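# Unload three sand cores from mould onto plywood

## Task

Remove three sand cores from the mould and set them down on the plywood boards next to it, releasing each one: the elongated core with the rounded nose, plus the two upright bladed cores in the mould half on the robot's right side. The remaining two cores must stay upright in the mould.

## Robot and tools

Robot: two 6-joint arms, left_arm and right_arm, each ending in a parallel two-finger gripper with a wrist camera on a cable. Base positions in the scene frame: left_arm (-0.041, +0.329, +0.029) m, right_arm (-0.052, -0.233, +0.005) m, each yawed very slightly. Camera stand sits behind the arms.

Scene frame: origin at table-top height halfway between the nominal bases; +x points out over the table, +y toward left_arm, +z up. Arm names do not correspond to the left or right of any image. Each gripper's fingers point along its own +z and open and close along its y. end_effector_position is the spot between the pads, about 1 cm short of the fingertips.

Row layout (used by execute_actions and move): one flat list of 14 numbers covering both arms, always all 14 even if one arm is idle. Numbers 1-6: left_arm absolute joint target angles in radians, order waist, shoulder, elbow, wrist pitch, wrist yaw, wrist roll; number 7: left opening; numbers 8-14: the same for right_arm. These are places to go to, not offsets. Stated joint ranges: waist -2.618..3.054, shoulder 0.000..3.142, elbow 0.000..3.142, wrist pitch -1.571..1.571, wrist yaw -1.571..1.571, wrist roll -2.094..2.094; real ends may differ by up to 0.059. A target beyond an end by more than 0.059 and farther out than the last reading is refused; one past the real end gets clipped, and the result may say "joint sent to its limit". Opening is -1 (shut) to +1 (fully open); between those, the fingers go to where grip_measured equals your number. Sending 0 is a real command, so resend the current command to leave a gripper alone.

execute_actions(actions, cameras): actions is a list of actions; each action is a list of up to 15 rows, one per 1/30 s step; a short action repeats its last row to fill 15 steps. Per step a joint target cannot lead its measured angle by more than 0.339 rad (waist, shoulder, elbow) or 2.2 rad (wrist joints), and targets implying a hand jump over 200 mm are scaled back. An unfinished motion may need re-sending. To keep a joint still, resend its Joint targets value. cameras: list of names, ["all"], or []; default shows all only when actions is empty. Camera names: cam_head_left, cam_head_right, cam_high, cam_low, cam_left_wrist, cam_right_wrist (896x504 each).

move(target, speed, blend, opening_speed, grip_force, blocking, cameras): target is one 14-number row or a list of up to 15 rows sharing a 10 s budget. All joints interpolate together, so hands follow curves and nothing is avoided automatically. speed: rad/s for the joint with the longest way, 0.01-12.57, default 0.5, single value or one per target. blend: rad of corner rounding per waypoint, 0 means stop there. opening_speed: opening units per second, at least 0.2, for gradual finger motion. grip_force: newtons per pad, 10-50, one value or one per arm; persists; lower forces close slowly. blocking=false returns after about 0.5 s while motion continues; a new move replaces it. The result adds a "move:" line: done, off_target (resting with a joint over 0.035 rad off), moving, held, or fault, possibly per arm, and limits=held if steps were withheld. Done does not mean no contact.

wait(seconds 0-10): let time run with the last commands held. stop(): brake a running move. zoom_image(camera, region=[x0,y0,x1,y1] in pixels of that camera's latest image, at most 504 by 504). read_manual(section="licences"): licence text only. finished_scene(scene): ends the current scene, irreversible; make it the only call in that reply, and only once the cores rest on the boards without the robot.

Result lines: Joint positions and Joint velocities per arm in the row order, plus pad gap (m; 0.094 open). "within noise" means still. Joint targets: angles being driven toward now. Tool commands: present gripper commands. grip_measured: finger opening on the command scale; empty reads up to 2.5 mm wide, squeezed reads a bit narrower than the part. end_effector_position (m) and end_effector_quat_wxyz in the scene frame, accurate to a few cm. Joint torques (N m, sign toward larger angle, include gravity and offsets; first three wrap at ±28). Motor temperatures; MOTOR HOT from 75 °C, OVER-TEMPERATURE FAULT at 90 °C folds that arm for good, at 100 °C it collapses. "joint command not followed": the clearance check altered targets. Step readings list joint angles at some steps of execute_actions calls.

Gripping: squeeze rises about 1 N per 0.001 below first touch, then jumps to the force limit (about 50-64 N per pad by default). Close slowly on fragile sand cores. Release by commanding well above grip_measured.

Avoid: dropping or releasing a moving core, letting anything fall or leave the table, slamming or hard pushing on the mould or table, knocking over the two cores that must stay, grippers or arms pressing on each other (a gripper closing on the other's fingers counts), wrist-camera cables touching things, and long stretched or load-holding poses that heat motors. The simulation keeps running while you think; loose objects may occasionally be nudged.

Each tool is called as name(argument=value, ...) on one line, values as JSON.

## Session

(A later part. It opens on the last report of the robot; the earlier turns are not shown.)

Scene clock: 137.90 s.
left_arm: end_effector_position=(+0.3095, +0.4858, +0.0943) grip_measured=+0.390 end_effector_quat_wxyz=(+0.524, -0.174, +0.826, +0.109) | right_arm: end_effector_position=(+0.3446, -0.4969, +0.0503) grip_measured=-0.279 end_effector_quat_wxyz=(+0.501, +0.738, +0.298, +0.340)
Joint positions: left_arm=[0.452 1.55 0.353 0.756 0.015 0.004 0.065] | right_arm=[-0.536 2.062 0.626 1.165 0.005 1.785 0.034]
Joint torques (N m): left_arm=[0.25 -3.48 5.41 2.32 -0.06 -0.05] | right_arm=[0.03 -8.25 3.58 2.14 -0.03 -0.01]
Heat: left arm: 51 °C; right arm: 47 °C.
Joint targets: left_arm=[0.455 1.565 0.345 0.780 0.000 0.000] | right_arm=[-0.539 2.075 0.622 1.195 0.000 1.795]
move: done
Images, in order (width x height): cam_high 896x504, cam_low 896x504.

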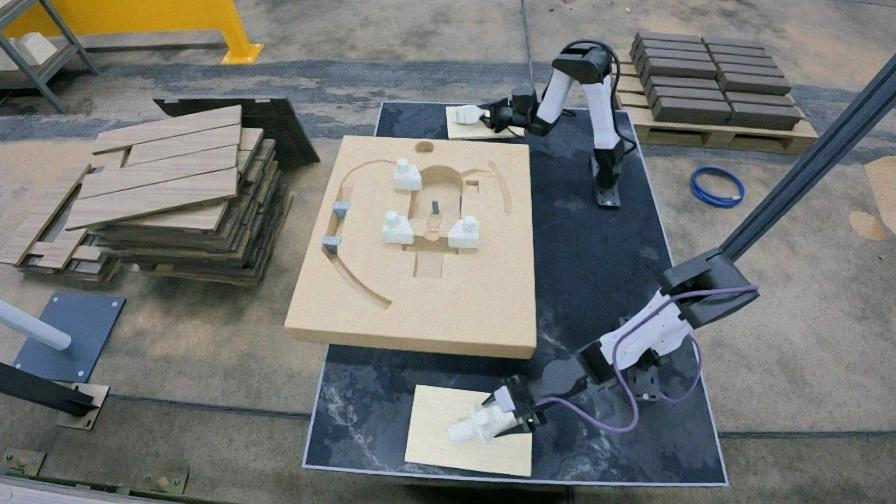

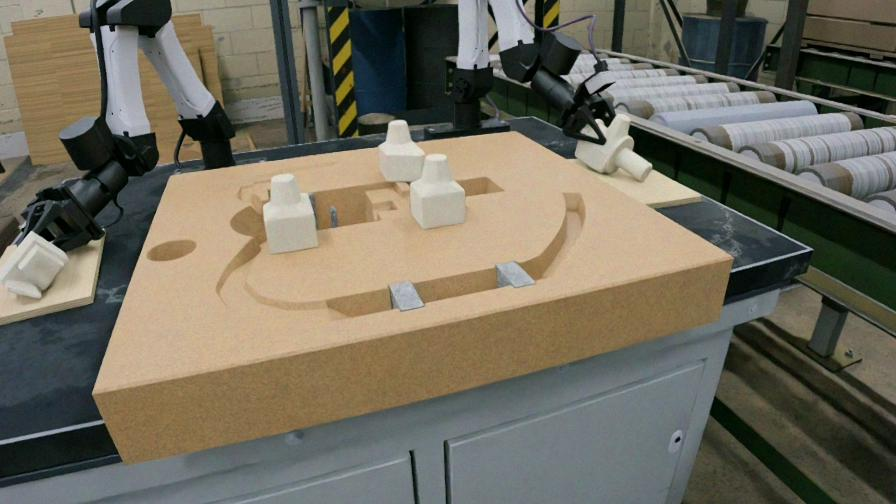

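move(target=[[0.455,1.565,0.345,0.78,0,0,0.75,-0.539,2.075,0.622,1.195,0,1.795,-0.08]], opening_speed=0.2, cameras=["cam_low","cam_high","cam_head_right"])

zoom_image(camera="cam_low", region=[480, 40, 740, 230])

zoom_image(camera="cam_low", region=[0, 130, 150, 300])

zoom_image(camera="cam_head_right", region=[520, 260, 700, 440])

Scene clock: 148.57 s.
left_arm: end_effector_position=(+0.3101, +0.4858, +0.0947) grip_measured=+0.748 end_effector_quat_wxyz=(+0.527, -0.174, +0.825, +0.108) | right_arm: end_effector_position=(+0.3450, -0.4968, +0.0513) grip_measured=-0.082 end_effector_quat_wxyz=(+0.501, +0.737, +0.298, +0.342)
Joint positions: left_arm=[0.452 1.555 0.352 0.768 0.016 0.003 0.082] | right_arm=[-0.536 2.062 0.626 1.169 0.003 1.787 0.043]
Joint torques (N m): left_arm=[0.28 -3.93 5.45 2.21 -0.08 -0.04] | right_arm=[0.05 -8.08 3.49 2.14 -0.02 -0.04]
Motor temperatures (°C): left_arm=[23 48 42 43 23 22 27] | right_arm=[25 38 35 48 21 24 24]
Heat: left arm: 48 °C; right arm: 48 °C.
Joint targets: left_arm=[0.455 1.565 0.345 0.780 0.000 0.000] | right_arm=[-0.539 2.075 0.622 1.195 0.000 1.795]
move: done
Images, in order (width x height): cam_head_right 896x504, cam_high 896x504, cam_low 896x504.

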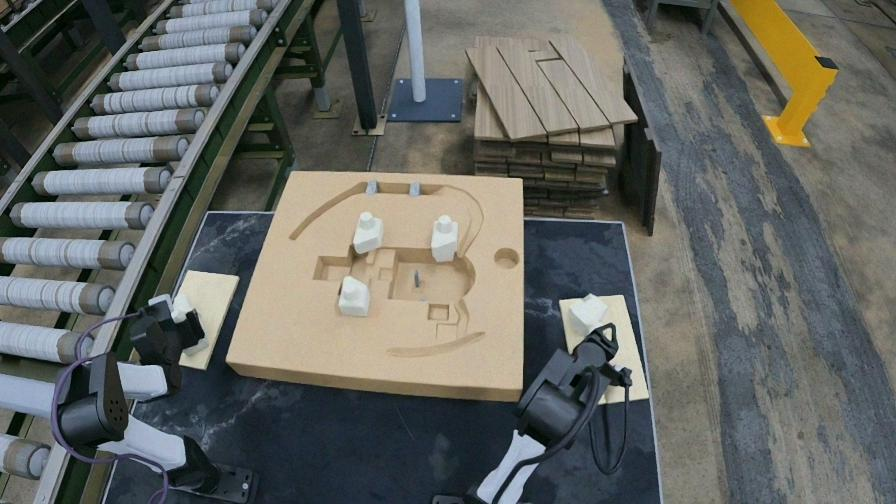

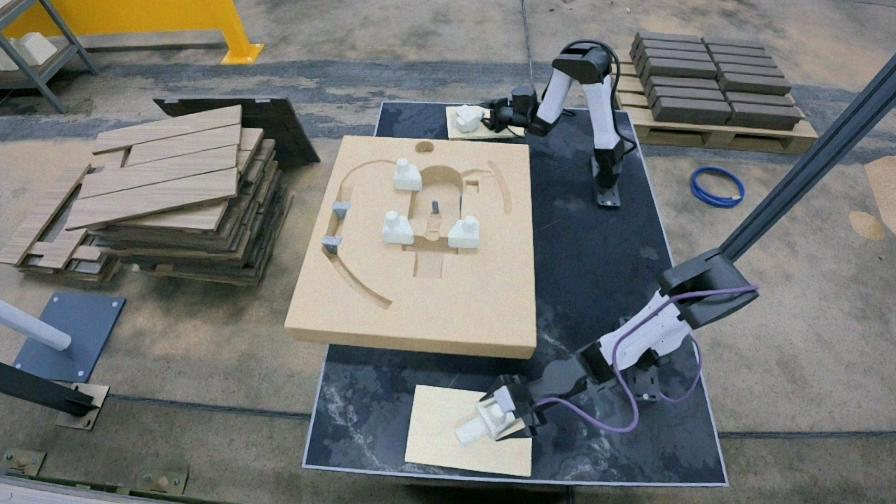

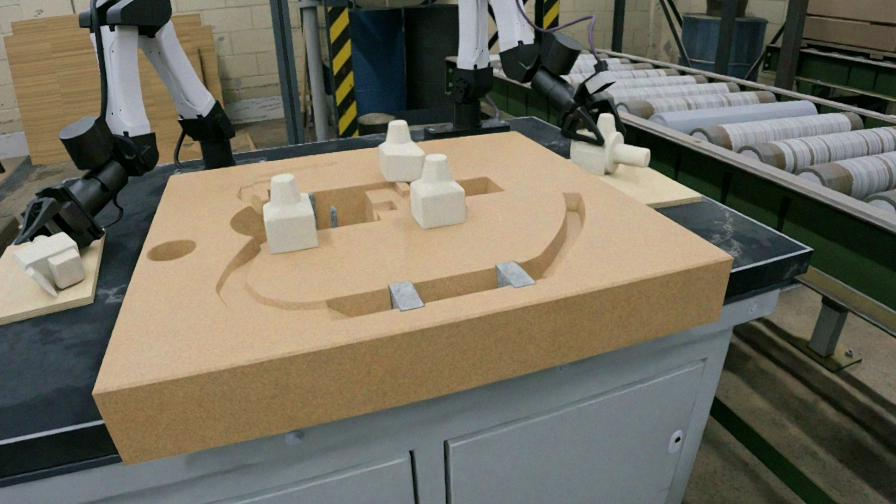

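Scaled by 1.938 from the camera's 896x504 image, which has a finer 1280x720 frame.

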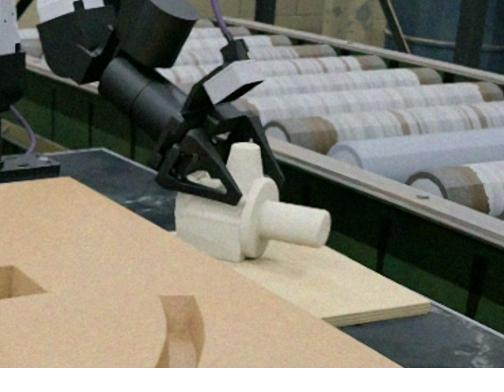

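Scaled by 2.965 from the camera's 896x504 image, which has a finer 1280x720 frame.

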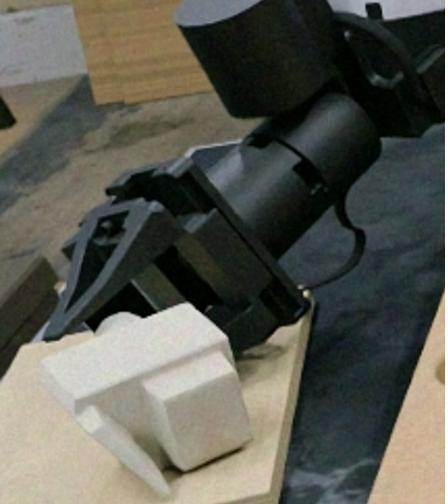

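Scaled by 2.800 from the camera's 896x504 image, which has a finer 1280x720 frame.

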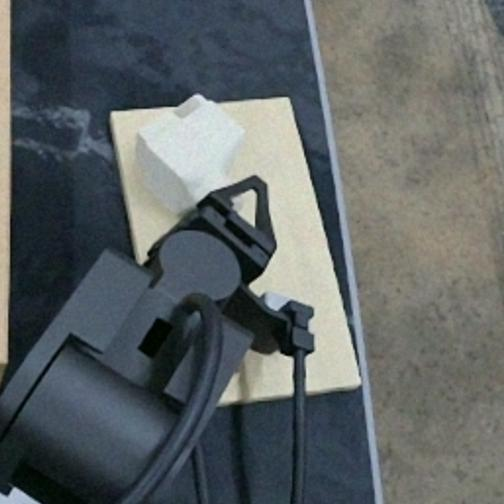

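move(target=[[0.455,1.565,0.345,0.78,0,0,1,-0.539,2.075,0.622,1.195,0,1.795,0.05],[0.455,1.45,0.39,0.66,0,0,1,-0.539,1.785,0.507,0.97,0,1.795,0.05],[0.455,1.0,0.6,0.3,0,0,1,-0.5,1.322,1.095,-0.54,0,0,0.9],[0.455,1.0,0.6,0.3,0,0,1,0.226,2.10,1.83,-0.20,0,0,1]], speed=[0.5,0.5,0.9,0.9], blend=[0,0.03,0.1,0], cameras=["cam_low","cam_right_wrist","cam_head_right","cam_high"])

zoom_image(camera="cam_head_right", region=[520, 260, 700, 440])

Scene clock: 169.03 s.
left_arm: end_effector_position=(+0.2990, +0.4807, +0.2842) grip_measured=+0.998 end_effector_quat_wxyz=(+0.646, -0.153, +0.735, +0.135) | right_arm: end_effector_position=(+0.5578, -0.1233, +0.2134) grip_measured=+0.998 end_effector_quat_wxyz=(+0.502, -0.072, +0.860, +0.047)
Joint positions: left_arm=[0.452 1.008 0.571 0.309 0.016 0.003 0.094] | right_arm=[0.229 2.091 1.801 -0.223 0.001 0.011 0.094]
Joint torques (N m): left_arm=[0.25 -3.29 11.48 2.09 -0.08 -0.03] | right_arm=[-0.03 -12.75 9.13 2.06 -0.05 -0.19]
Heat: left arm: 46 °C; right arm: 46 °C.
Joint targets: left_arm=[0.455 1.000 0.600 0.300 0.000 0.000] | right_arm=[0.226 2.100 1.830 -0.200 0.000 0.000]
move: done; blend cut to 0 rad at target 3
Images, in order (width x height): cam_head_right 896x504, cam_high 896x504, cam_low 896x504, cam_right_wrist 896x504.

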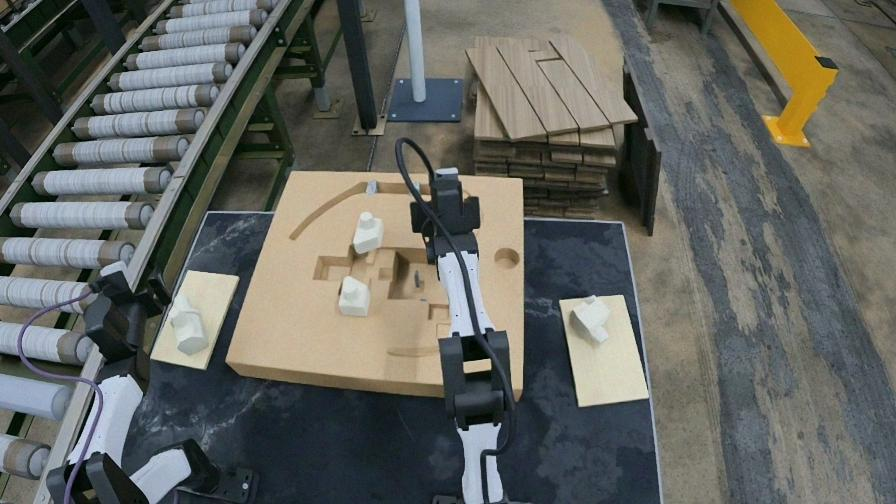

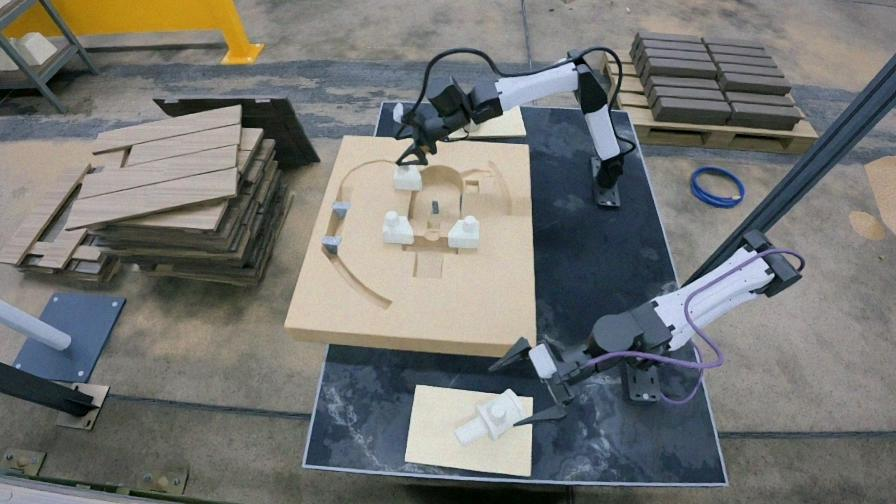

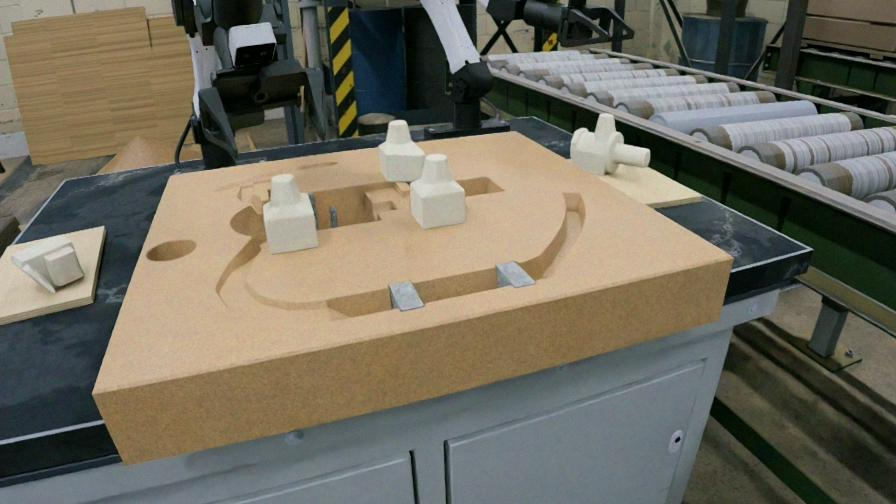

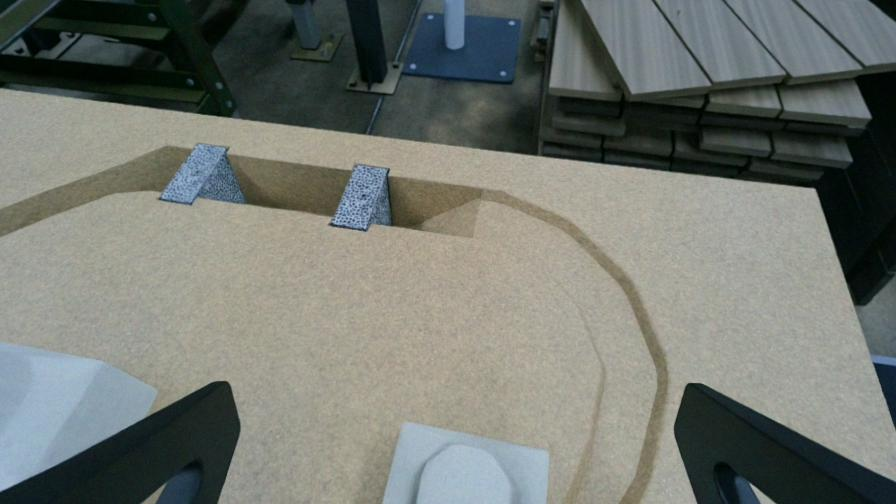

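Scaled by 2.800 from the camera's 896x504 image, which has a finer 1280x720 frame.

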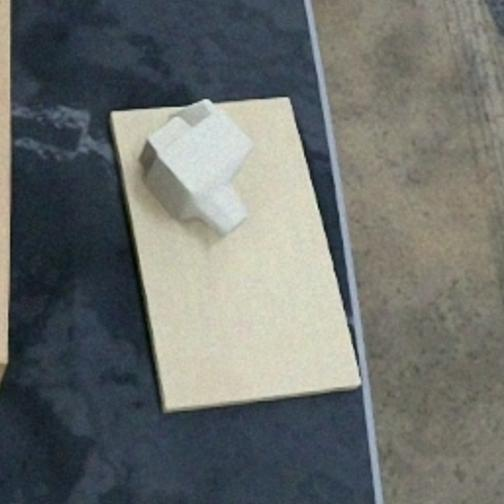

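move(target=[[0.455,0.8,0.7,0,0,0,1,0.223,2.145,1.606,0.03,0,0,1],[0.455,0.8,0.7,0,0,0,1,0.223,2.145,1.606,0.03,0,0,-0.6]], speed=[0.35,0.3], opening_speed=1.2, cameras=["cam_low","cam_right_wrist"])

zoom_image(camera="cam_low", region=[180, 80, 400, 260])

Scene clock: 177.73 s.
left_arm: end_effector_position=(+0.2637, +0.4646, +0.3289) grip_measured=+0.998 end_effector_quat_wxyz=(+0.648, -0.153, +0.733, +0.136) | right_arm: end_effector_position=(+0.5579, -0.1247, +0.1514) grip_measured=-0.275 end_effector_quat_wxyz=(+0.503, -0.071, +0.860, +0.046)
Joint positions: left_arm=[0.452 0.804 0.671 0.01 0.016 0.003 0.094] | right_arm=[0.227 2.131 1.612 0.008 0.003 0.011 0.034]
Joint torques (N m): left_arm=[0.28 -1.55 11.52 2.06 -0.09 -0.03] | right_arm=[-0.06 -12.33 6.3 2.01 -0.03 -0.16]
Heat: left arm: 45 °C; right arm: 46 °C.
Joint targets: left_arm=[0.455 0.800 0.700 0.000 0.000 0.000] | right_arm=[0.223 2.145 1.606 0.030 0.000 0.000]
move: done
Images, in order (width x height): cam_low 896x504, cam_right_wrist 896x504.

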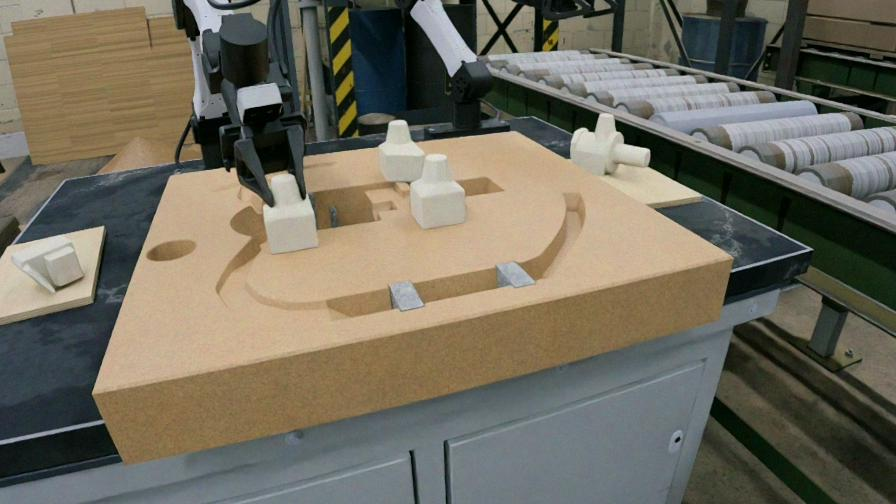

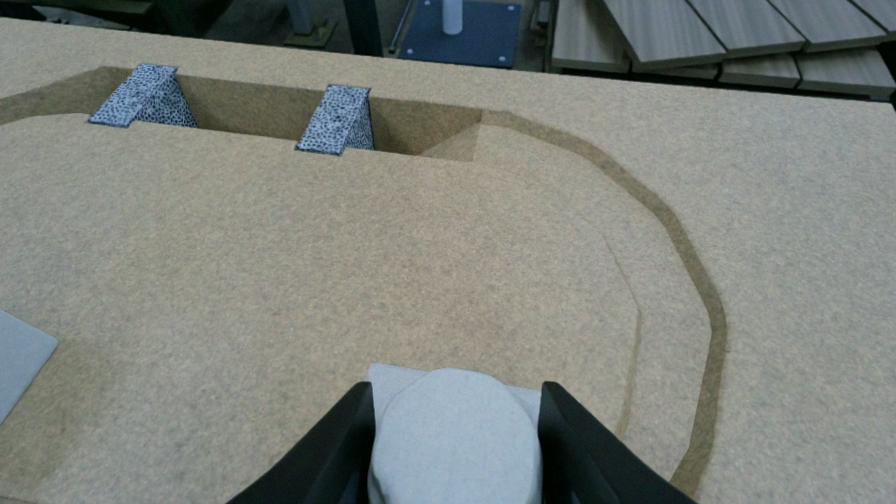

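Scaled by 2.291 from the camera's 896x504 image, which has a finer 1280x720 frame.

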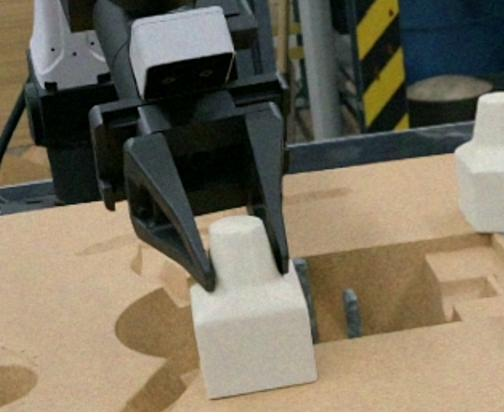

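move(target=[[0.455,0.8,0.7,0,0,0,1,0.223,2.112,1.72,-0.06,0,0,-0.6],[0.455,0.8,0.7,0,0,0,1,0.223,2.10,1.81,-0.155,0,0,-0.6],[0.455,0.8,0.7,0,0,0,1,0.223,2.112,2.09,-0.40,0,0,-0.6],[0.455,0.8,0.7,0,0,0,1,-0.76,1.40,1.08,-0.06,0,1.795,-0.6],[0.455,0.8,0.7,0,0,0,1,-0.76,1.505,0.425,0.815,0,1.795,-0.6]], speed=[0.25,0.25,0.3,0.8,0.7], blend=[0.04,0.05,0.08,0.1,0], cameras=["cam_low","cam_head_right","cam_high"])

zoom_image(camera="cam_head_right", region=[520, 260, 700, 440])

Scene clock: 197.00 s.
left_arm: end_effector_position=(+0.2637, +0.4646, +0.3289) grip_measured=+0.998 end_effector_quat_wxyz=(+0.648, -0.153, +0.733, +0.136) | right_arm: end_effector_position=(+0.2245, -0.5220, +0.0991) grip_measured=-0.275 end_effector_quat_wxyz=(+0.496, +0.797, +0.228, +0.261)
Joint positions: left_arm=[0.452 0.804 0.671 0.01 0.016 0.003 0.094] | right_arm=[-0.758 1.51 0.414 0.714 0.001 1.777 0.034]
Joint torques (N m): left_arm=[0.23 -1.57 11.51 2.08 -0.11 -0.02] | right_arm=[0.08 -6.35 6.19 2.79 -0.01 0.09]
Motor temperatures (°C): left_arm=[23 42 49 41 23 22 26] | right_arm=[25 43 38 47 21 24 24]
Heat: left arm: 49 °C; right arm: 47 °C.
Joint targets: left_arm=[0.455 0.800 0.700 0.000 0.000 0.000] | right_arm=[-0.760 1.505 0.425 0.815 0.000 1.795]
move: off_target (right_arm); blend cut to 0.0475 rad at target 2; right_arm: the wrist pitch is farthest, 0.101 rad from its target
Images, in order (width x height): cam_head_right 896x504, cam_high 896x504, cam_low 896x504.

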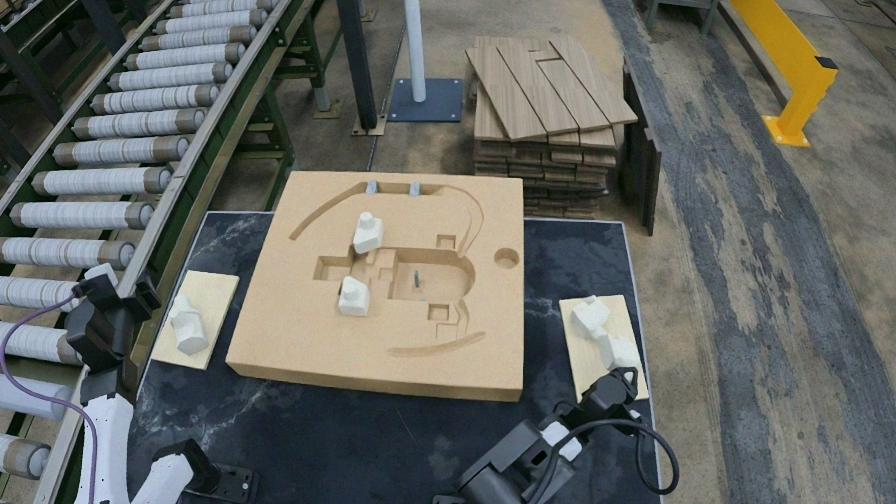

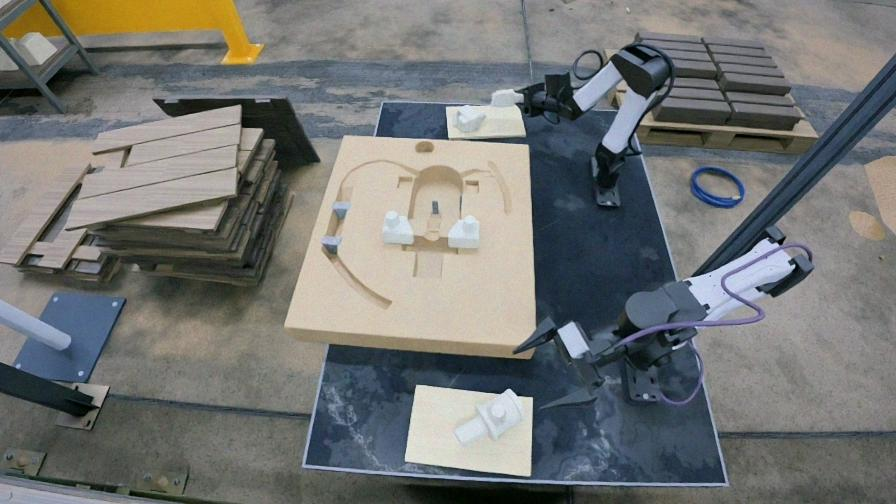

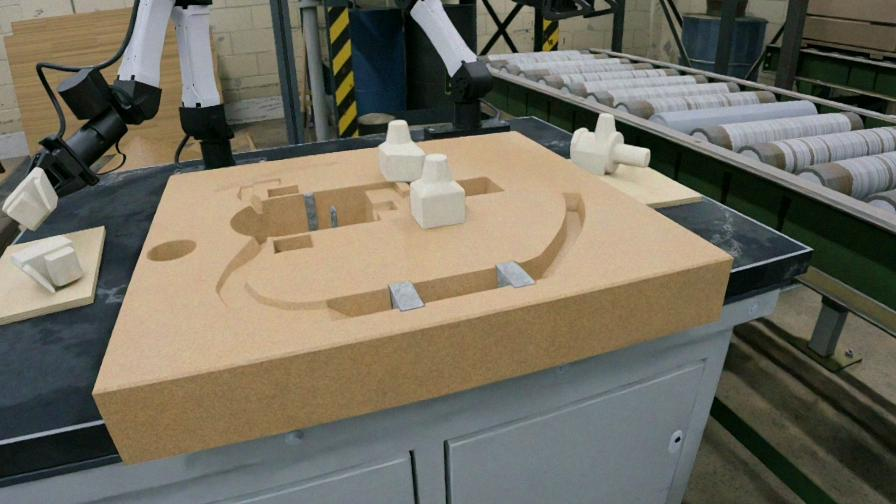

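Scaled by 2.800 from the camera's 896x504 image, which has a finer 1280x720 frame.

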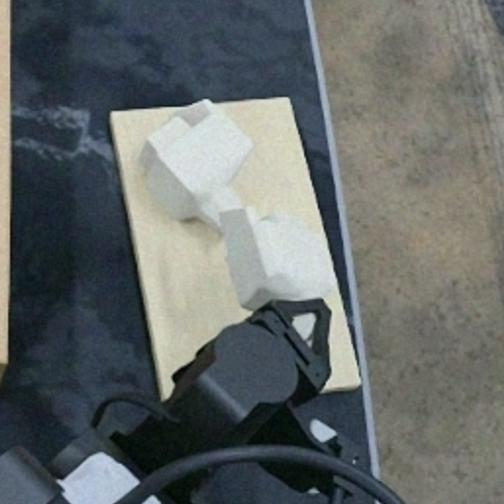

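move(target=[[0.455,0.8,0.7,0,0,0,1,-0.76,1.765,0.335,1.175,0,1.795,-0.6],[0.455,0.8,0.7,0,0,0,1,-0.76,1.885,0.303,1.36,0,1.795,-0.6]], speed=[0.35,0.15], blend=[0.02,0], cameras=["cam_low","cam_head_right","cam_head_left"])

zoom_image(camera="cam_head_right", region=[520, 260, 700, 440])

zoom_image(camera="cam_low", region=[0, 130, 150, 300])

Scene clock: 208.10 s.
left_arm: end_effector_position=(+0.2637, +0.4646, +0.3289) grip_measured=+0.998 end_effector_quat_wxyz=(+0.648, -0.153, +0.733, +0.136) | right_arm: end_effector_position=(+0.2211, -0.5185, +0.0491) grip_measured=-0.275 end_effector_quat_wxyz=(+0.522, +0.777, +0.220, +0.276)
Joint positions: left_arm=[0.452 0.804 0.671 0.01 0.016 0.003 0.094] | right_arm=[-0.758 1.883 0.3 1.275 0.001 1.782 0.034]
Joint torques (N m): left_arm=[0.28 -1.55 11.54 2.08 -0.1 -0.01] | right_arm=[0.03 -6.87 3.55 2.64 -0.03 0]
Motor temperatures (°C): left_arm=[23 41 50 41 23 22 26] | right_arm=[25 41 37 52 21 24 24]
Heat: left arm: 50 °C; right arm: 52 °C.
Joint targets: left_arm=[0.455 0.800 0.700 0.000 0.000 0.000] | right_arm=[-0.760 1.885 0.303 1.360 0.000 1.795]
move: off_target (right_arm); right_arm: the wrist pitch is farthest, 0.085 rad from its target
Images, in order (width x height): cam_head_left 896x504, cam_head_right 896x504, cam_low 896x504.

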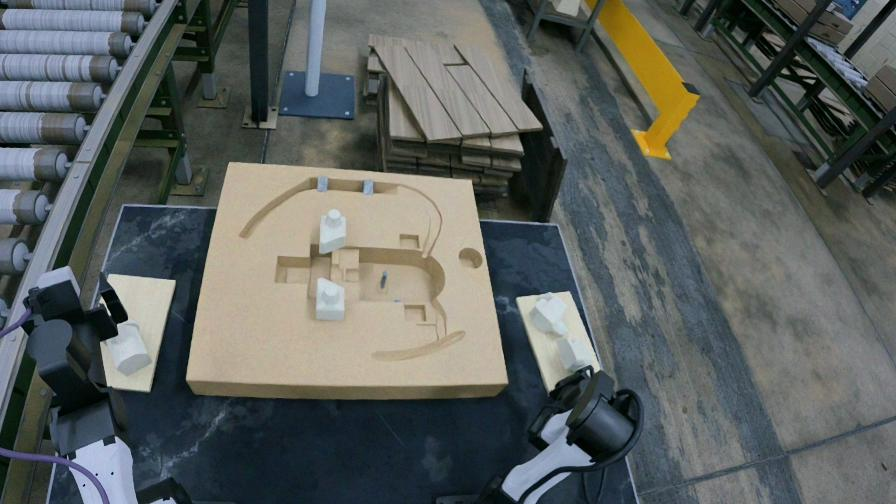

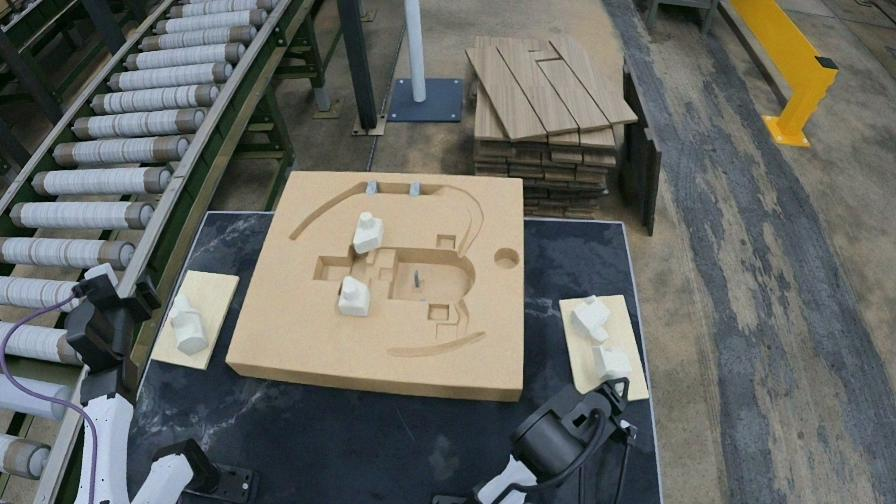

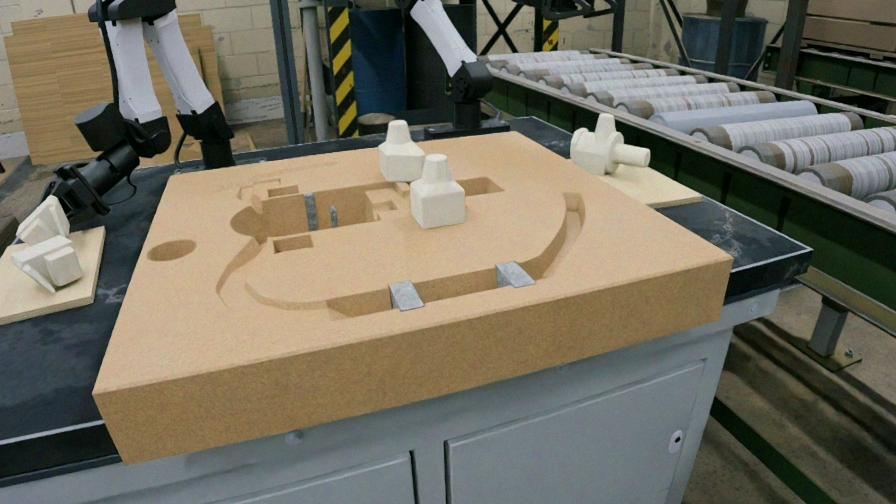

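Scaled by 2.800 from the camera's 896x504 image, which has a finer 1280x720 frame.

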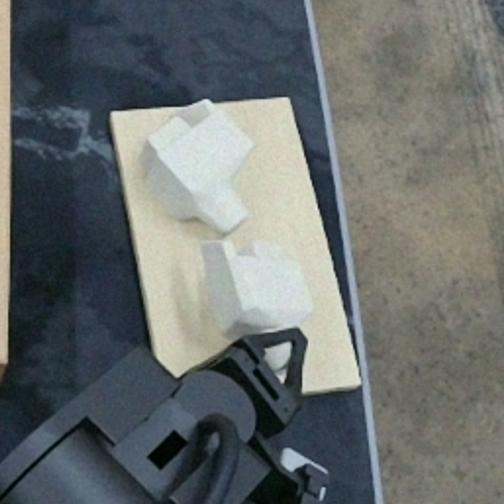

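Scaled by 2.965 from the camera's 896x504 image, which has a finer 1280x720 frame.

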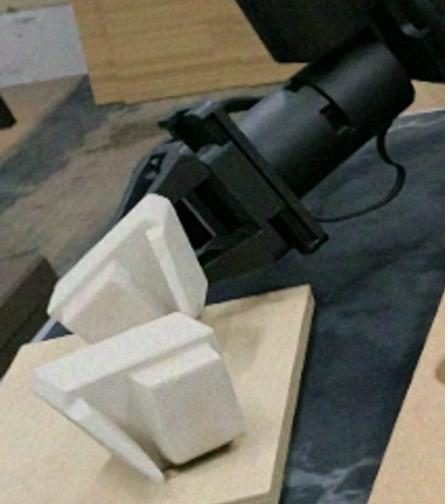

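move(target=[[0.455,0.8,0.7,0,0,0,1,-0.76,1.918,0.30,1.345,0,1.795,-0.6],[0.455,0.8,0.7,0,0,0,1,-0.76,1.918,0.30,1.345,0,1.795,-0.08]], speed=0.12, opening_speed=0.25, cameras=["cam_low","cam_head_right"])

zoom_image(camera="cam_head_right", region=[520, 260, 700, 440])

zoom_image(camera="cam_low", region=[0, 130, 150, 300])

Scene clock: 216.07 s.
left_arm: end_effector_position=(+0.2637, +0.4646, +0.3289) grip_measured=+0.998 end_effector_quat_wxyz=(+0.648, -0.153, +0.733, +0.136) | right_arm: end_effector_position=(+0.2217, -0.5191, +0.0478) grip_measured=-0.082 end_effector_quat_wxyz=(+0.525, +0.774, +0.218, +0.279)
Joint positions: left_arm=[0.452 0.804 0.671 0.01 0.016 0.003 0.094] | right_arm=[-0.758 1.909 0.3 1.31 0 1.786 0.043]
Joint torques (N m): left_arm=[0.28 -1.59 11.56 2.06 -0.09 -0.02] | right_arm=[0.02 -6.16 3.07 2.21 0 -0.01]
Heat: left arm: 51 °C; right arm: 52 °C.
Joint targets: left_arm=[0.455 0.800 0.700 0.000 0.000 0.000] | right_arm=[-0.760 1.918 0.300 1.345 0.000 1.795]
move: done; target 2's new numbers were sent with right_arm's wrist pitch 0.036 rad from that target
Images, in order (width x height): cam_head_right 896x504, cam_low 896x504.

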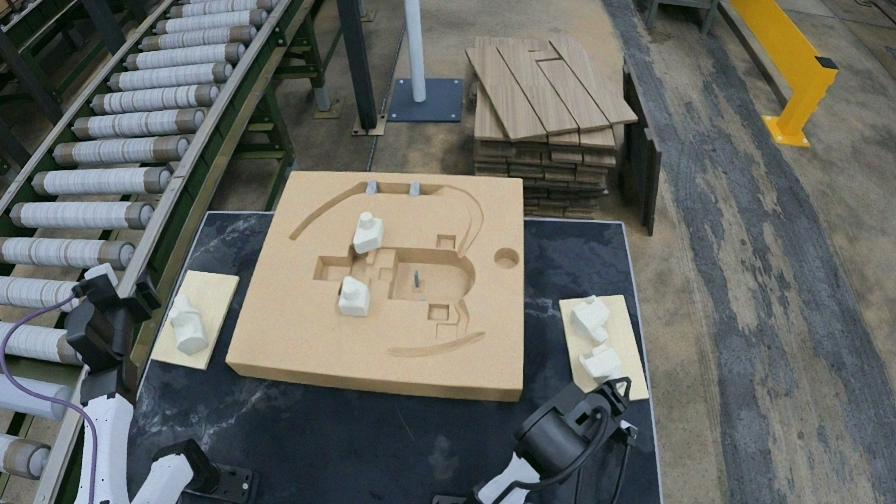

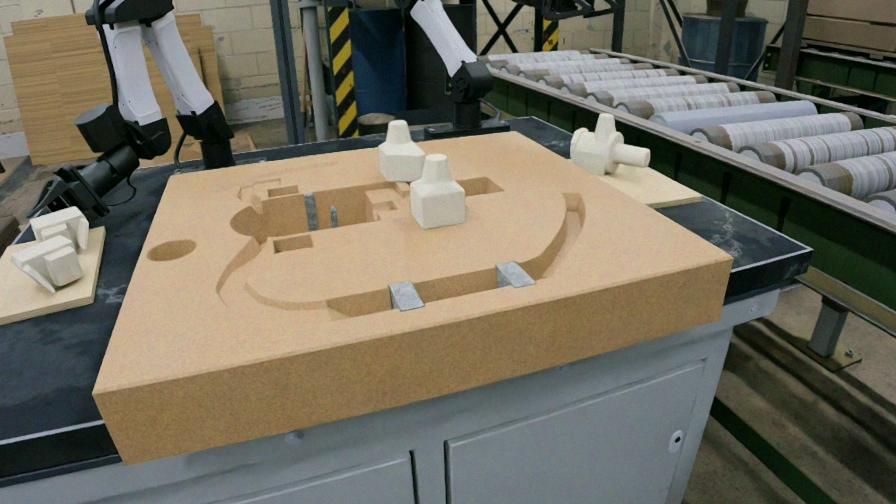

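Scaled by 2.800 from the camera's 896x504 image, which has a finer 1280x720 frame.

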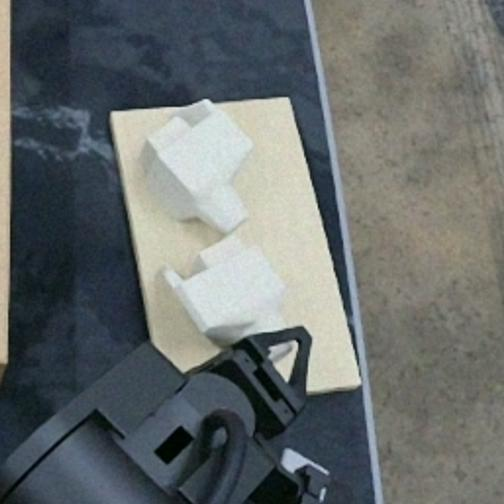

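Scaled by 2.965 from the camera's 896x504 image, which has a finer 1280x720 frame.

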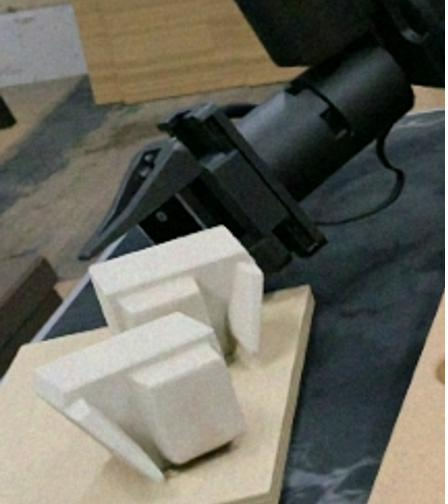

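move(target=[[0.455,0.8,0.7,0,0,0,1,-0.76,1.918,0.30,1.345,0,1.795,0.05],[0.455,0.8,0.7,0,0,0,1,-0.76,1.61,0.256,1.05,0,1.795,0.05],[0.455,0.8,0.7,0,0,0,1,-0.76,1.41,0.285,0.73,0,1.795,0.05],[0.455,0.8,0.7,0,0,0,1,-0.76,1.25,1.1,-0.54,0,0.3,0.05]], speed=[0.4,0.4,0.5,0.9], blend=[0,0.05,0.05,0], cameras=["cam_low","cam_head_right","cam_high","cam_right_wrist"])

zoom_image(camera="cam_head_right", region=[520, 260, 700, 440])

Scene clock: 228.80 s.
left_arm: end_effector_position=(+0.2637, +0.4646, +0.3289) grip_measured=+0.998 end_effector_quat_wxyz=(+0.648, -0.153, +0.733, +0.136) | right_arm: end_effector_position=(+0.2099, -0.5069, +0.2194) grip_measured=+0.048 end_effector_quat_wxyz=(+0.399, +0.485, +0.772, -0.101)
Joint positions: left_arm=[0.452 0.804 0.671 0.01 0.016 0.003 0.094] | right_arm=[-0.758 1.264 1.076 -0.534 0 0.314 0.049]
Joint torques (N m): left_arm=[0.2 -1.62 11.56 2.07 -0.11 -0.02] | right_arm=[0.18 -6.58 8.55 1.6 -0.02 -0.2]
Heat: left arm: 52 °C; right arm: 49 °C.
Joint targets: left_arm=[0.455 0.800 0.700 0.000 0.000 0.000] | right_arm=[-0.760 1.250 1.100 -0.540 0.000 0.300]
move: done
Images, in order (width x height): cam_head_right 896x504, cam_high 896x504, cam_low 896x504, cam_right_wrist 896x504.

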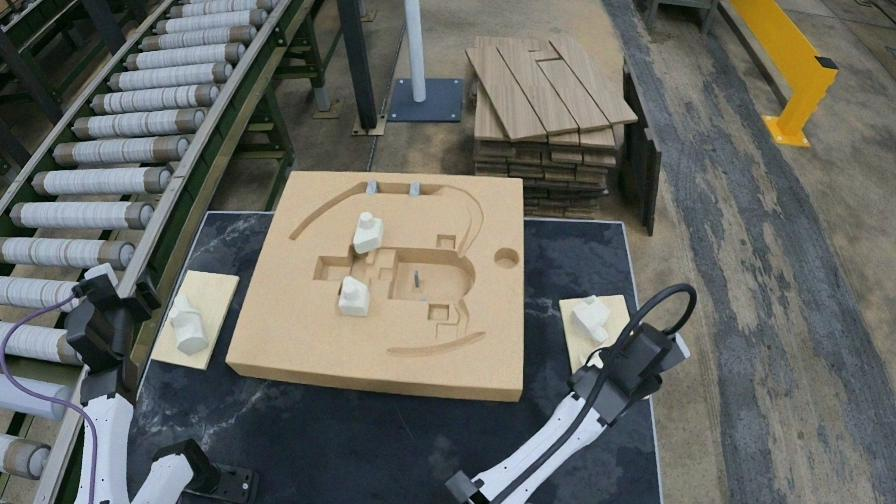

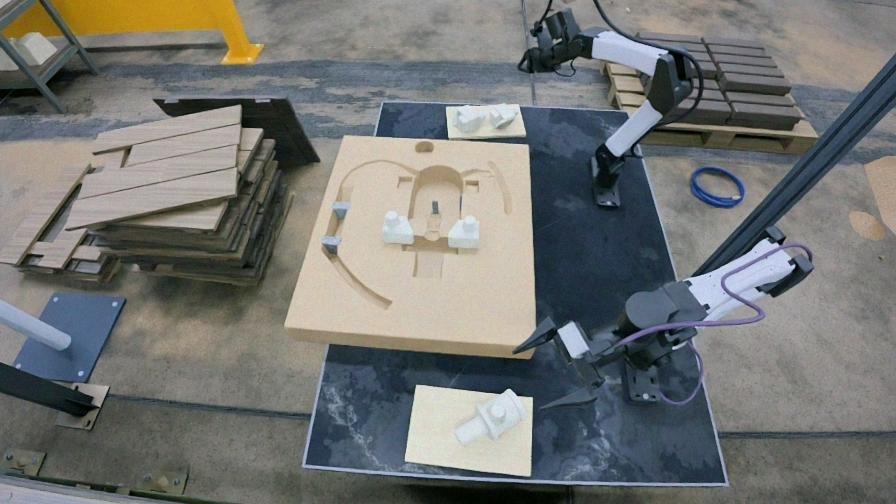

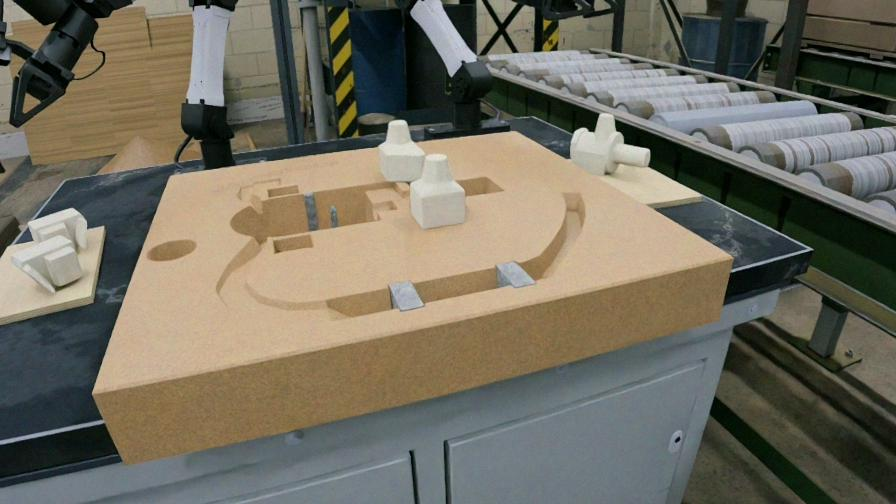

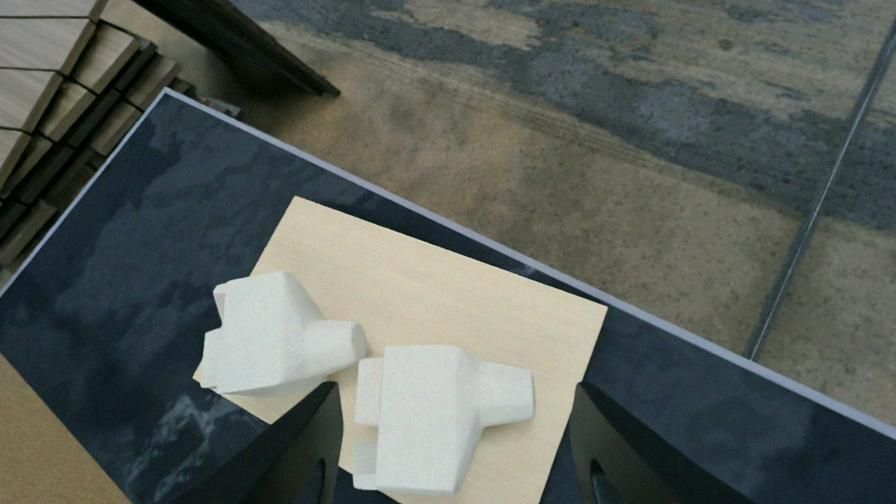

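Scaled by 2.800 from the camera's 896x504 image, which has a finer 1280x720 frame.

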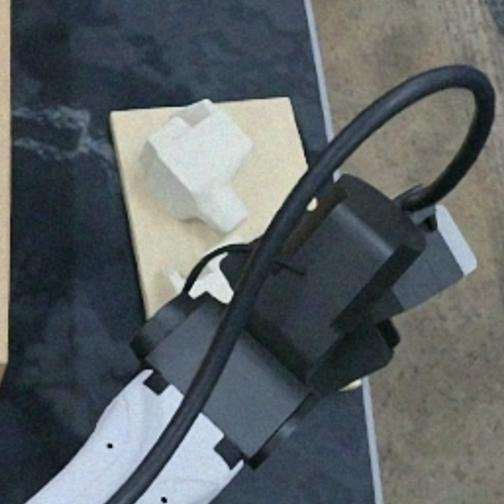

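zoom_image(camera="cam_right_wrist", region=[190, 240, 560, 504])

Scaled by 1.362 from the camera's 896x504 image, which has a finer 1280x720 frame.

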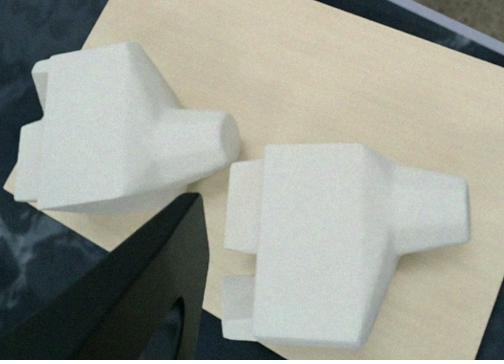

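finished_scene(scene=2)

The scene is finished: the task was done.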